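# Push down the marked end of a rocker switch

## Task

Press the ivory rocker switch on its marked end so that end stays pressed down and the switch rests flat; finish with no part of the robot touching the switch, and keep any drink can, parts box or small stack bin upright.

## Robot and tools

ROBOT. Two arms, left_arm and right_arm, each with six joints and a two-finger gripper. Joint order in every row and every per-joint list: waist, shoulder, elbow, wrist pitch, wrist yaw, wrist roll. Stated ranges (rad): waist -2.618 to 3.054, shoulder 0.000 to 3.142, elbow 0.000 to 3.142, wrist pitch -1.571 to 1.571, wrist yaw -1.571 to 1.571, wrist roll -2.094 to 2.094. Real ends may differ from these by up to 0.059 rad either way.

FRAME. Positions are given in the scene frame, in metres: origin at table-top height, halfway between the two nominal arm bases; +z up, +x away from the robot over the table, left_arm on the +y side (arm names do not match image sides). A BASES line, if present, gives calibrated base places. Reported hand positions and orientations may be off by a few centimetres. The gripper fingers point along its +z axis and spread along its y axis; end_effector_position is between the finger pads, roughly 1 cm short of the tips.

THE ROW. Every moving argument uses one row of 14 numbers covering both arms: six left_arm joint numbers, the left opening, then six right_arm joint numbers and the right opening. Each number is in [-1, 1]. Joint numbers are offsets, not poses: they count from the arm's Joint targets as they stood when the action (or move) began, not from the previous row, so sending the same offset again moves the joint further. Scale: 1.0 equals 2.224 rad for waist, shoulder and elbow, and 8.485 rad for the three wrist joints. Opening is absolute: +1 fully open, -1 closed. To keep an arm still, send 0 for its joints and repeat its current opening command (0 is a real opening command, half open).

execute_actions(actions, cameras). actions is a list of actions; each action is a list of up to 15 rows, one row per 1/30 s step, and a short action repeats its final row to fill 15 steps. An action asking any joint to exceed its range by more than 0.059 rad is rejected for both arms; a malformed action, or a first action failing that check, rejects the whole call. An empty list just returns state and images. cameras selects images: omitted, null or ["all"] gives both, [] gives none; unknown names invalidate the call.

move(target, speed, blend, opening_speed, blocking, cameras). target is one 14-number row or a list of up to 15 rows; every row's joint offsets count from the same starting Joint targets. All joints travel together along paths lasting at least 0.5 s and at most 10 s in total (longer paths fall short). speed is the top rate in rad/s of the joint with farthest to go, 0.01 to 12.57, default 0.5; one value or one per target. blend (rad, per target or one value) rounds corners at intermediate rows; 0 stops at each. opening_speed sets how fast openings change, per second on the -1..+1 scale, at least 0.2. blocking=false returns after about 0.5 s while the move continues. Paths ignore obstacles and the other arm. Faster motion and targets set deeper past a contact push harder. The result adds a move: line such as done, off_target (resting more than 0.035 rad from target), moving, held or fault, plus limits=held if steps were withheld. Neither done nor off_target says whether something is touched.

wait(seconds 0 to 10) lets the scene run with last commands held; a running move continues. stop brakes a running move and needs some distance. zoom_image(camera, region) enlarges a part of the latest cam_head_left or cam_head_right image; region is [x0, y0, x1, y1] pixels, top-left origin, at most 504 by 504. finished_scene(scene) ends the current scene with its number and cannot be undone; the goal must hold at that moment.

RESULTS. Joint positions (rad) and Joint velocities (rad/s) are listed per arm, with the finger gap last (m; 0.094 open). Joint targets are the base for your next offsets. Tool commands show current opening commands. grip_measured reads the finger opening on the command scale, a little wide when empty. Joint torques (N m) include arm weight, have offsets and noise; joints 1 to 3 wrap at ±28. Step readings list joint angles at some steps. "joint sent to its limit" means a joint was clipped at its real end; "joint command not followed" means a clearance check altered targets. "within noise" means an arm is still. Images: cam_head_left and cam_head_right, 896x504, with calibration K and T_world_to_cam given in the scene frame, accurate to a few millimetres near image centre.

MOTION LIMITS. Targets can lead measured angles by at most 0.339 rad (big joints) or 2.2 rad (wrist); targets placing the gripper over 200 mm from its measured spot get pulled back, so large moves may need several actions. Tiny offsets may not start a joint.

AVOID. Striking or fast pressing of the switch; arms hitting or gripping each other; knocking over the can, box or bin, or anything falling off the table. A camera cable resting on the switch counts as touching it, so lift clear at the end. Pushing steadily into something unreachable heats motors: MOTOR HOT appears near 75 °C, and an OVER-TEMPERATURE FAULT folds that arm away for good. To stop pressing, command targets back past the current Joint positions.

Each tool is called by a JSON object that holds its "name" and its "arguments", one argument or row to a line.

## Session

{"name": "execute_actions", "arguments": {
  "actions": []
}}

Scene clock: 0.00 s.
left_arm: end_effector_position=(+0.4364, +0.2538, +0.1116) grip_measured=+1.000 end_effector_quat_wxyz=(+0.579, +0.028, +0.810, -0.084) | right_arm: end_effector_position=(+0.3944, -0.2769, +0.0830) grip_measured=+1.000 end_effector_quat_wxyz=(+0.563, +0.034, +0.826, +0.021)
Joint positions: left_arm=[0.065 1.514 0.411 0.774 0.215 -0.036 0.094] | right_arm=[-0.117 1.567 0.353 0.835 -0.132 0.026 0.094]
Joint velocities: within noise
Joint torques (N m): no reading
Heat: left arm: 24 °C; right arm: 28 °C.
Joint targets: left_arm=[0.065 1.504 0.421 0.784 0.216 -0.036] | right_arm=[-0.117 1.560 0.360 0.835 -0.133 0.026]
Tool commands: left_gripper/opening=+1.0 right_gripper/opening=+1.0

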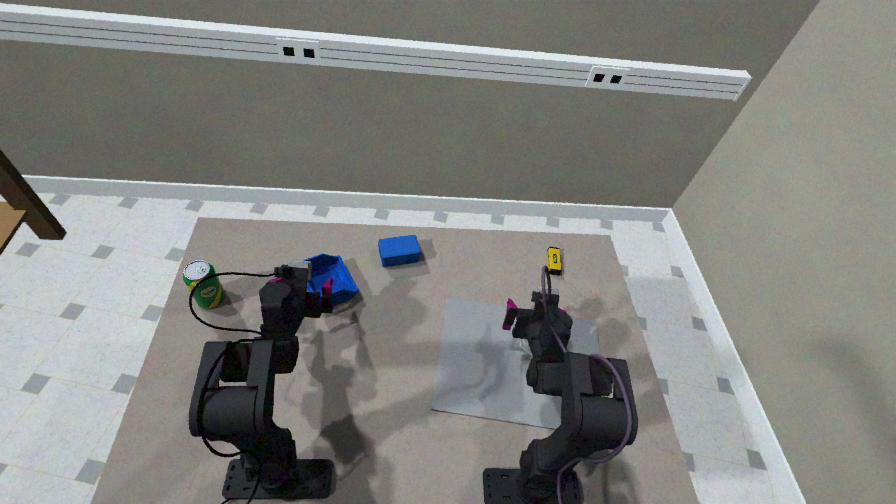

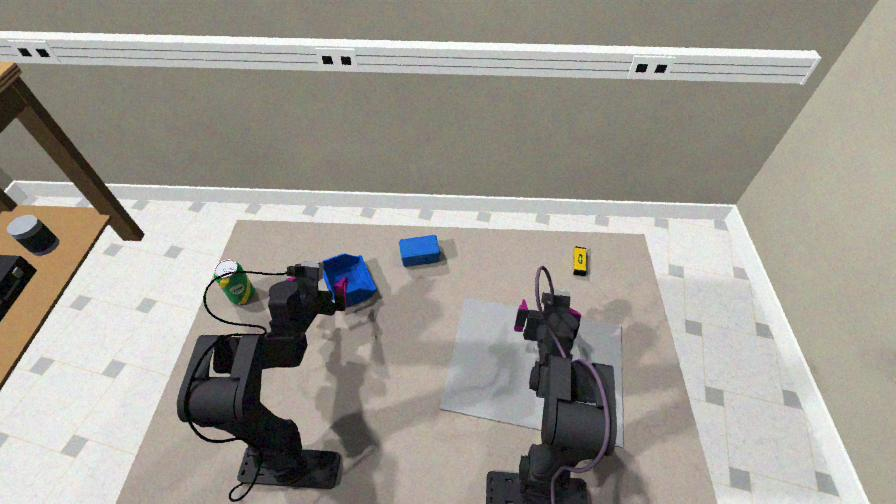

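{"name": "move", "arguments": {
  "target": [
    [0, 0, 0, 0, 0, 0, 1, 0, -0.2068, 0, 0, 0, 0, -1],
    [0, 0, 0, 0, 0, 0, 1, -0.397, -0.4083, 0.0103, 0.0045, 0.01567, -0.0031, -1]
  ],
  "speed": 2.0,
  "blend": 0.2
}}

{"name": "zoom_image", "arguments": {
  "camera": "cam_head_left",
  "region": [490, 310, 560, 380]
}}

{"name": "zoom_image", "arguments": {
  "camera": "cam_head_right",
  "region": [505, 310, 575, 380]
}}

Scene clock: 3.10 s.
left_arm: end_effector_position=(+0.4364, +0.2538, +0.1116) grip_measured=+1.000 end_effector_quat_wxyz=(+0.579, +0.028, +0.810, -0.084) | right_arm: end_effector_position=(+0.1494, -0.4783, +0.3935) grip_measured=-0.997 end_effector_quat_wxyz=(+0.762, +0.238, +0.427, -0.425)
Joint positions: left_arm=[0.065 1.514 0.411 0.774 0.215 -0.036 0.094] | right_arm=[-0.995 0.661 0.353 0.856 -0.006 0.004 0]
Joint velocities: within noise
Joint torques (N m): left_arm=[0.01 -5.24 7.25 2.22 0.06 0] | right_arm=[-0.46 0.29 10.1 1.75 0.07 -0.06]
Heat: left arm: 25 °C; right arm: 29 °C.
Joint targets: left_arm=[0.065 1.504 0.421 0.784 0.216 -0.036] | right_arm=[-1.000 0.652 0.383 0.873 0.000 -0.001]
move: done

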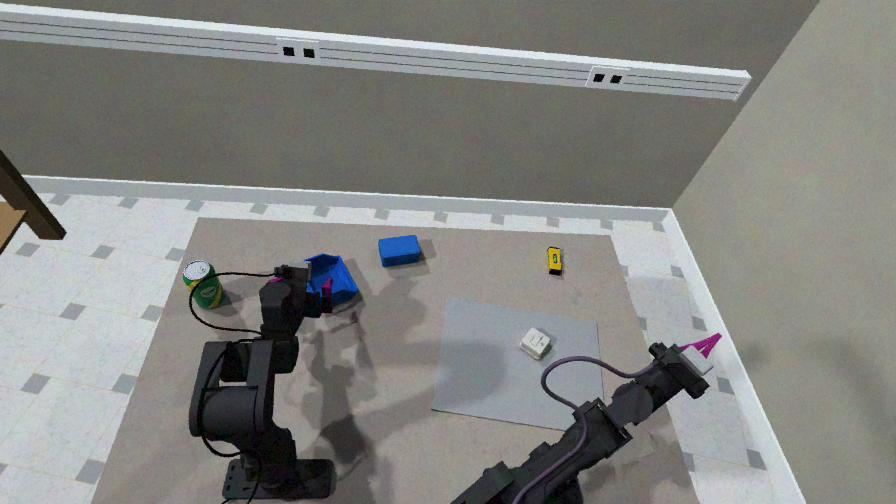

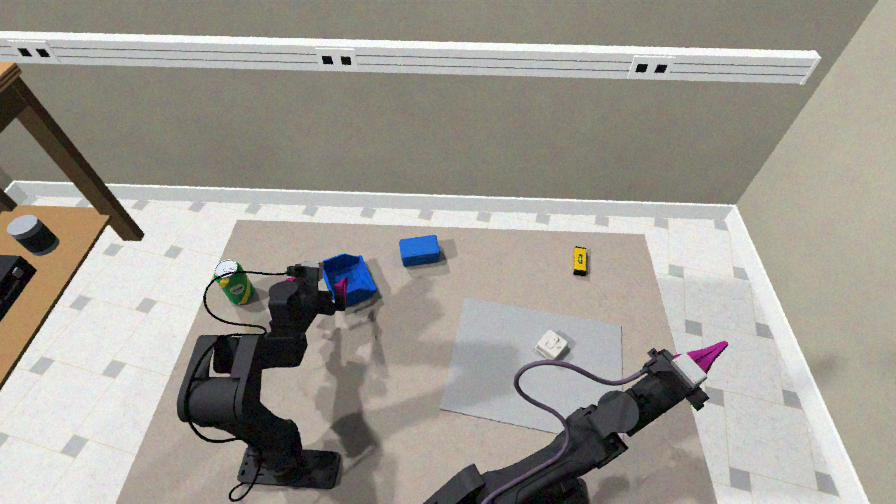

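Scaled by 7.200 from the camera's 896x504 image, which has a finer 1280x720 frame.

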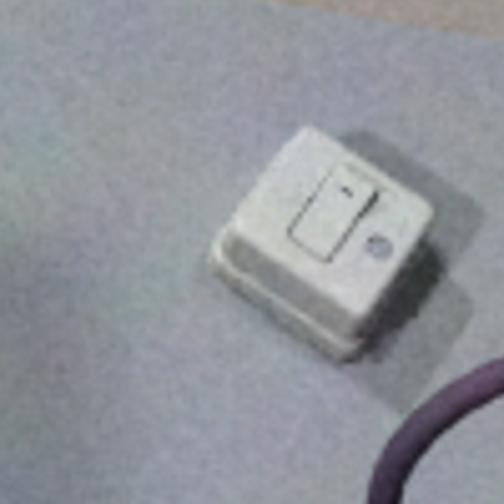

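Scaled by 7.200 from the camera's 896x504 image, which has a finer 1280x720 frame.

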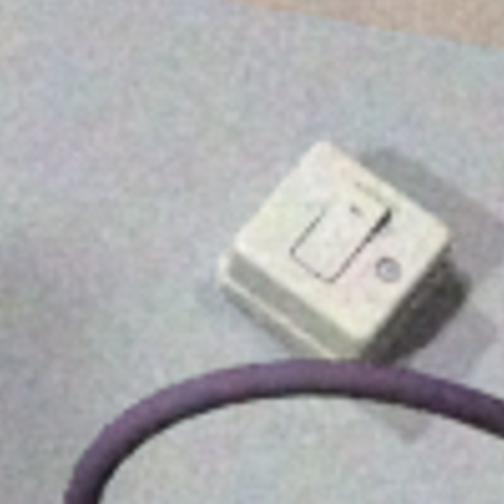

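{"name": "move", "arguments": {
  "target": [
    [0, 0, 0, 0, 0, 0, 1, 0.3777, 0.5499, 0.4947, -0.2414, 0, 0, -1],
    [0, 0, 0, 0, 0, 0, 1, 0.3777, 0.5714, 0.4284, -0.2218, 0, 0, -1],
    [0, 0, 0, 0, 0, 0, 1, 0.3777, 0.5945, 0.3827, -0.2036, 0, 0, -1],
    [0, 0, 0, 0, 0, 0, 1, 0.3777, 0.5499, 0.4947, -0.2414, 0, 0, -1]
  ],
  "speed": [2.5, 0.6, 0.25, 1.0]
}}

{"name": "zoom_image", "arguments": {
  "camera": "cam_head_left",
  "region": [490, 310, 560, 380]
}}

{"name": "zoom_image", "arguments": {
  "camera": "cam_head_right",
  "region": [505, 310, 575, 380]
}}

Scene clock: 13.20 s.
left_arm: end_effector_position=(+0.4364, +0.2538, +0.1116) grip_measured=+1.000 end_effector_quat_wxyz=(+0.579, +0.028, +0.810, -0.084) | right_arm: end_effector_position=(+0.3419, -0.3088, +0.0697) grip_measured=-0.997 end_effector_quat_wxyz=(-0.017, +0.096, +0.995, +0.000)
Joint positions: left_arm=[0.065 1.514 0.411 0.774 0.215 -0.036 0.094] | right_arm=[-0.161 1.899 1.457 -1.163 0.004 0.002 0]
Joint velocities: within noise
Joint torques (N m): left_arm=[-0.05 -5.33 7.41 2.24 0.08 -0.02] | right_arm=[0.08 -9.57 8.55 0.13 -0.05 -0.04]
Heat: left arm: 27 °C; right arm: 31 °C.
Joint targets: left_arm=[0.065 1.504 0.421 0.784 0.216 -0.036] | right_arm=[-0.160 1.875 1.483 -1.175 0.000 -0.001]
move: done

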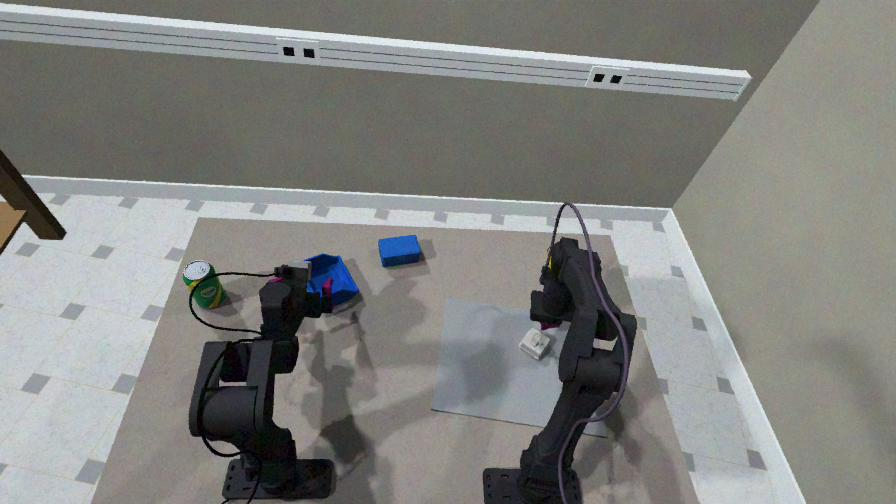

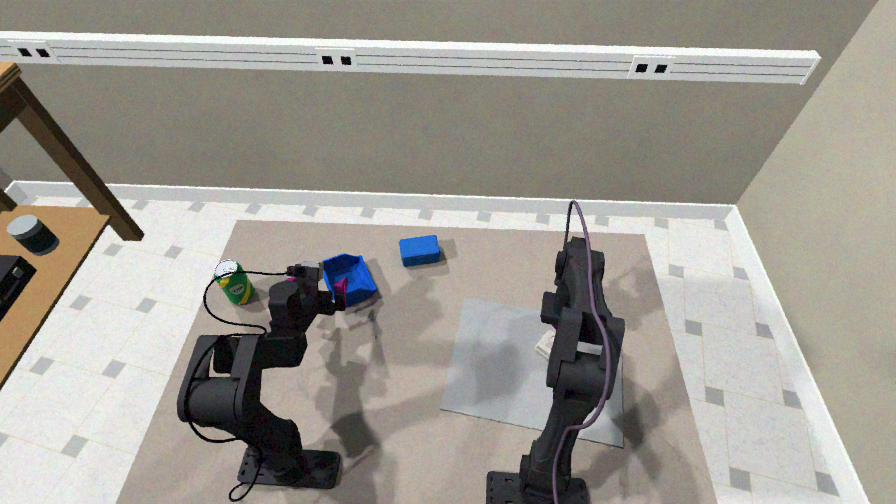

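Scaled by 7.200 from the camera's 896x504 image, which has a finer 1280x720 frame.

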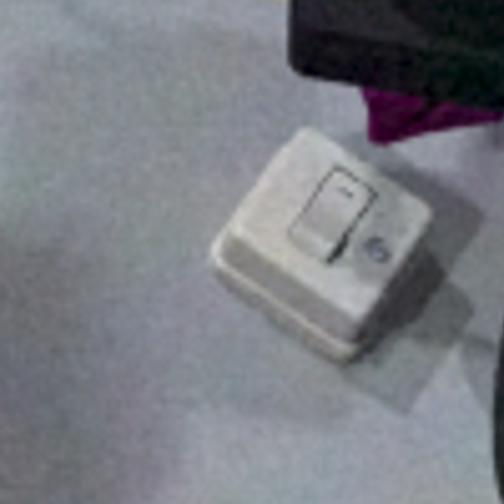

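Scaled by 7.200 from the camera's 896x504 image, which has a finer 1280x720 frame.

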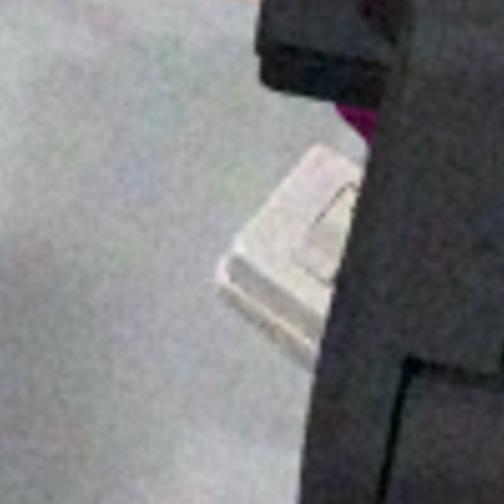

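{"name": "finished_scene", "arguments": {
  "scene": 2
}}

The scene is finished: the task was done.


## Next scene

The same job, from a new start.

{"name": "execute_actions", "arguments": {
  "actions": []
}}

Scene clock: 0.00 s.
left_arm: end_effector_position=(+0.4252, +0.2846, +0.1121) grip_measured=+1.000 end_effector_quat_wxyz=(+0.604, -0.041, +0.796, +0.012) | right_arm: end_effector_position=(+0.4148, -0.2792, +0.1161) grip_measured=+1.000 end_effector_quat_wxyz=(+0.622, +0.064, +0.779, -0.053)
Joint positions: left_arm=[0.015 1.501 0.327 0.9 -0.072 -0.052 0.094] | right_arm=[-0.001 1.617 0.385 1.006 0.133 0.026 0.094]
Joint velocities: within noise
Joint torques (N m): no reading
Heat: left arm: 24 °C; right arm: 27 °C.
Joint targets: left_arm=[0.015 1.492 0.336 0.909 -0.072 -0.052] | right_arm=[-0.001 1.609 0.393 1.009 0.134 0.026]
Tool commands: left_gripper/opening=+1.0 right_gripper/opening=+1.0

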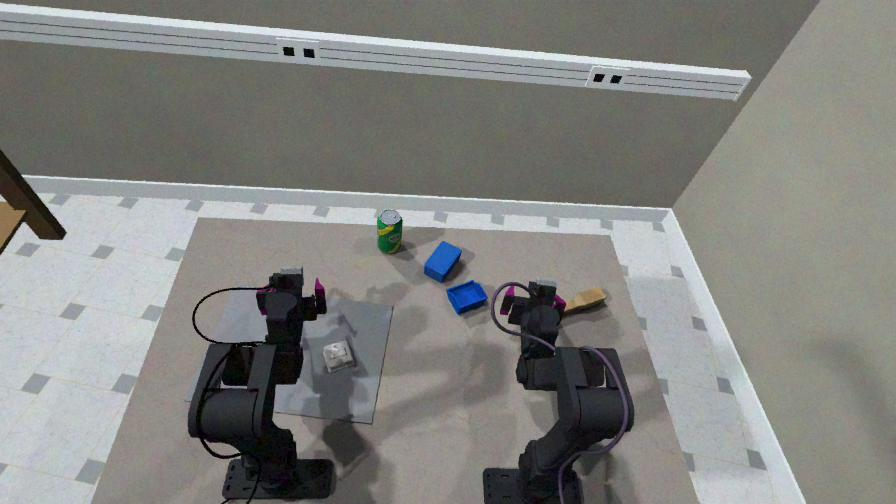

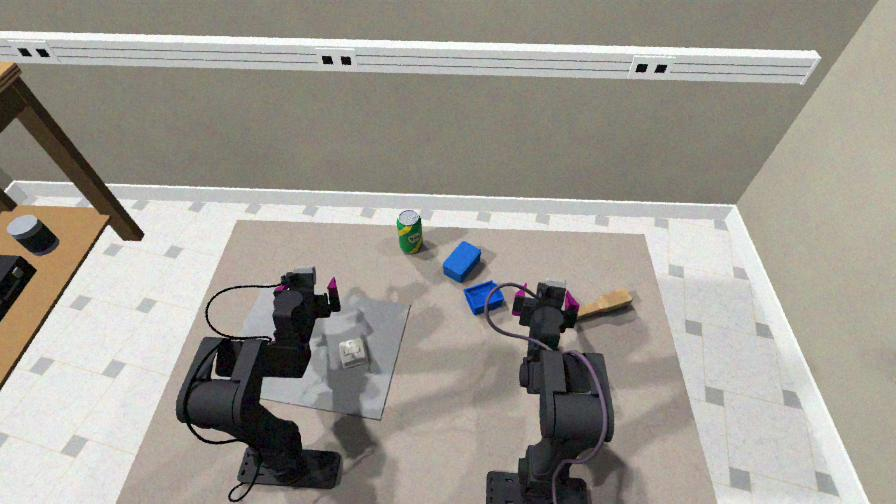

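Switch is visible; zooming directly.

{"name": "zoom_image", "arguments": {
  "camera": "cam_head_left",
  "region": [310, 325, 366, 381]
}}

{"name": "zoom_image", "arguments": {
  "camera": "cam_head_right",
  "region": [325, 325, 381, 381]
}}

Scaled by 9.000 from the camera's 896x504 image, which has a finer 1280x720 frame.

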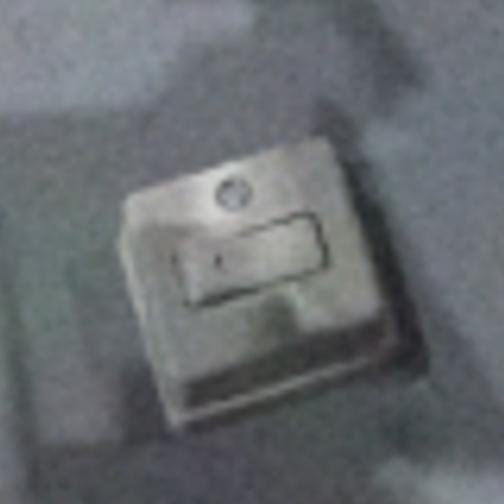

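Scaled by 9.000 from the camera's 896x504 image, which has a finer 1280x720 frame.

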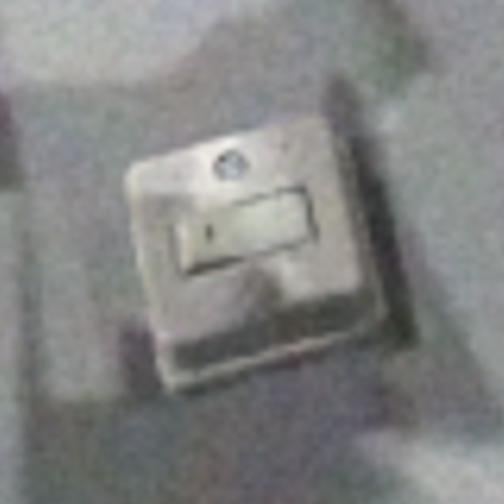

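{"name": "move", "arguments": {
  "target": [
    [-0.0517, -0.1763, 0.1637, -0.1071, 0.0094, 0.0061, -1, 0, 0, 0, 0, 0, 0, 1],
    [-0.1371, 0.0432, 0.3741, -0.2427, 0.0094, 0.0061, -1, 0, 0, 0, 0, 0, 0, 1],
    [-0.1371, 0.0696, 0.3147, -0.2212, 0.0094, 0.0061, -1, 0, 0, 0, 0, 0, 0, 1],
    [-0.1371, 0.0980, 0.2665, -0.2010, 0.0094, 0.0061, -1, 0, 0, 0, 0, 0, 0, 1],
    [-0.1371, 0.0432, 0.3741, -0.2427, 0.0094, 0.0061, -1, 0, 0, 0, 0, 0, 0, 1]
  ],
  "speed": [2.0, 2.0, 0.6, 0.25, 1.0],
  "blend": [0.15, 0, 0, 0, 0]
}}

{"name": "zoom_image", "arguments": {
  "camera": "cam_head_right",
  "region": [325, 325, 381, 381]
}}

{"name": "zoom_image", "arguments": {
  "camera": "cam_head_left",
  "region": [310, 325, 366, 381]
}}

Scene clock: 8.60 s.
left_arm: end_effector_position=(+0.2911, +0.1930, +0.0778) grip_measured=-0.995 end_effector_quat_wxyz=(-0.018, +0.145, +0.989, +0.003) | right_arm: end_effector_position=(+0.4145, -0.2793, +0.1151) grip_measured=+1.000 end_effector_quat_wxyz=(+0.620, +0.064, +0.780, -0.054)
Joint positions: left_arm=[-0.285 1.615 1.149 -1.142 0 -0.011 0] | right_arm=[-0.001 1.617 0.385 1.002 0.134 0.026 0.094]
Joint velocities: within noise
Joint torques (N m): left_arm=[-0.46 -7.99 8.39 0.37 0.11 0.09] | right_arm=[-0.02 -5.31 5.97 2.15 0.02 -0.03]
Heat: left arm: 25 °C; right arm: 29 °C.
Joint targets: left_arm=[-0.290 1.588 1.168 -1.150 0.008 -0.001] | right_arm=[-0.001 1.609 0.393 1.009 0.134 0.026]
move: done

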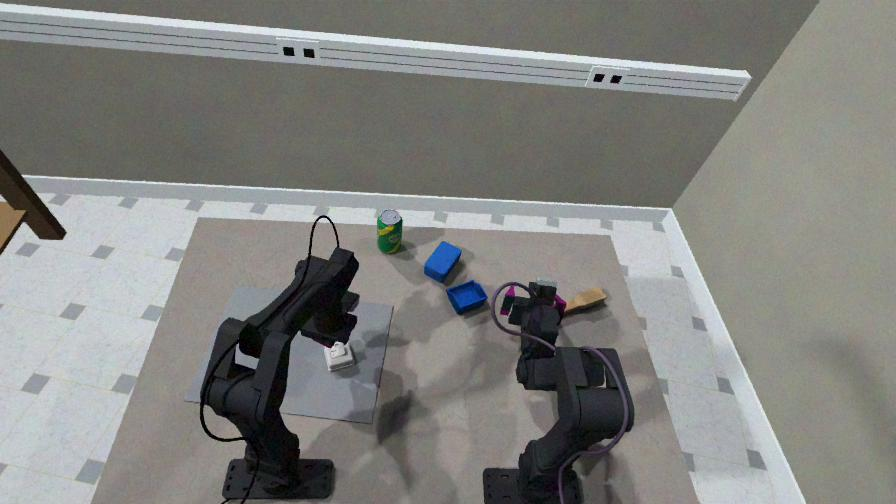

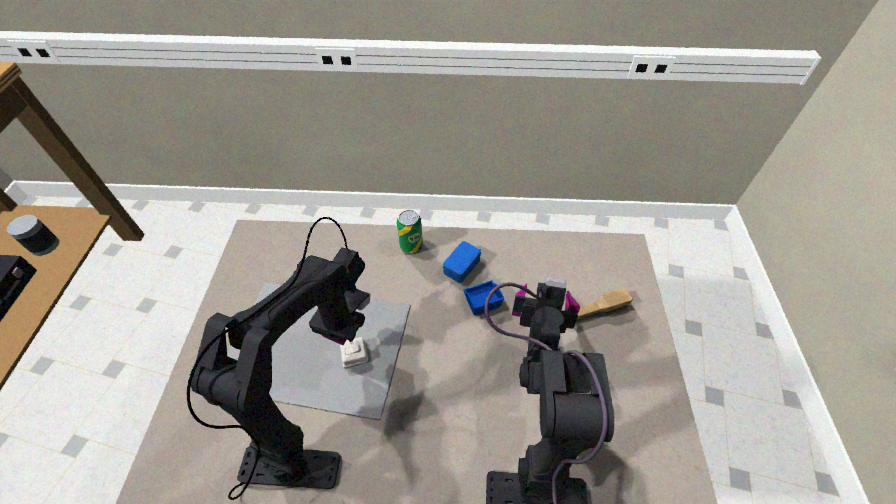

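Scaled by 9.000 from the camera's 896x504 image, which has a finer 1280x720 frame.

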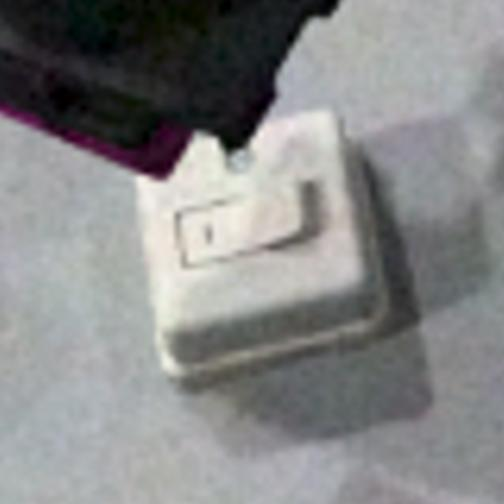

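Scaled by 9.000 from the camera's 896x504 image, which has a finer 1280x720 frame.

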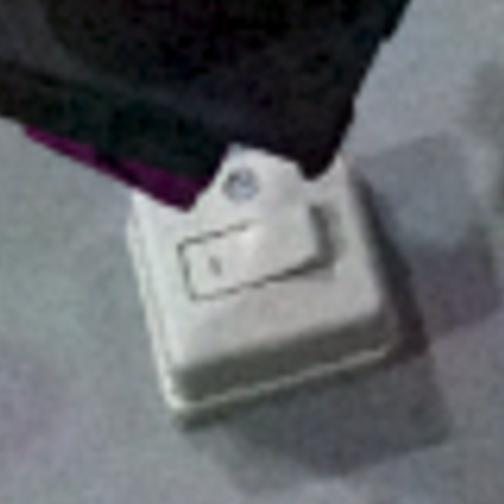

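The marked end is now down and sits flush.

{"name": "finished_scene", "arguments": {
  "scene": 3
}}

The scene is finished: the task was done.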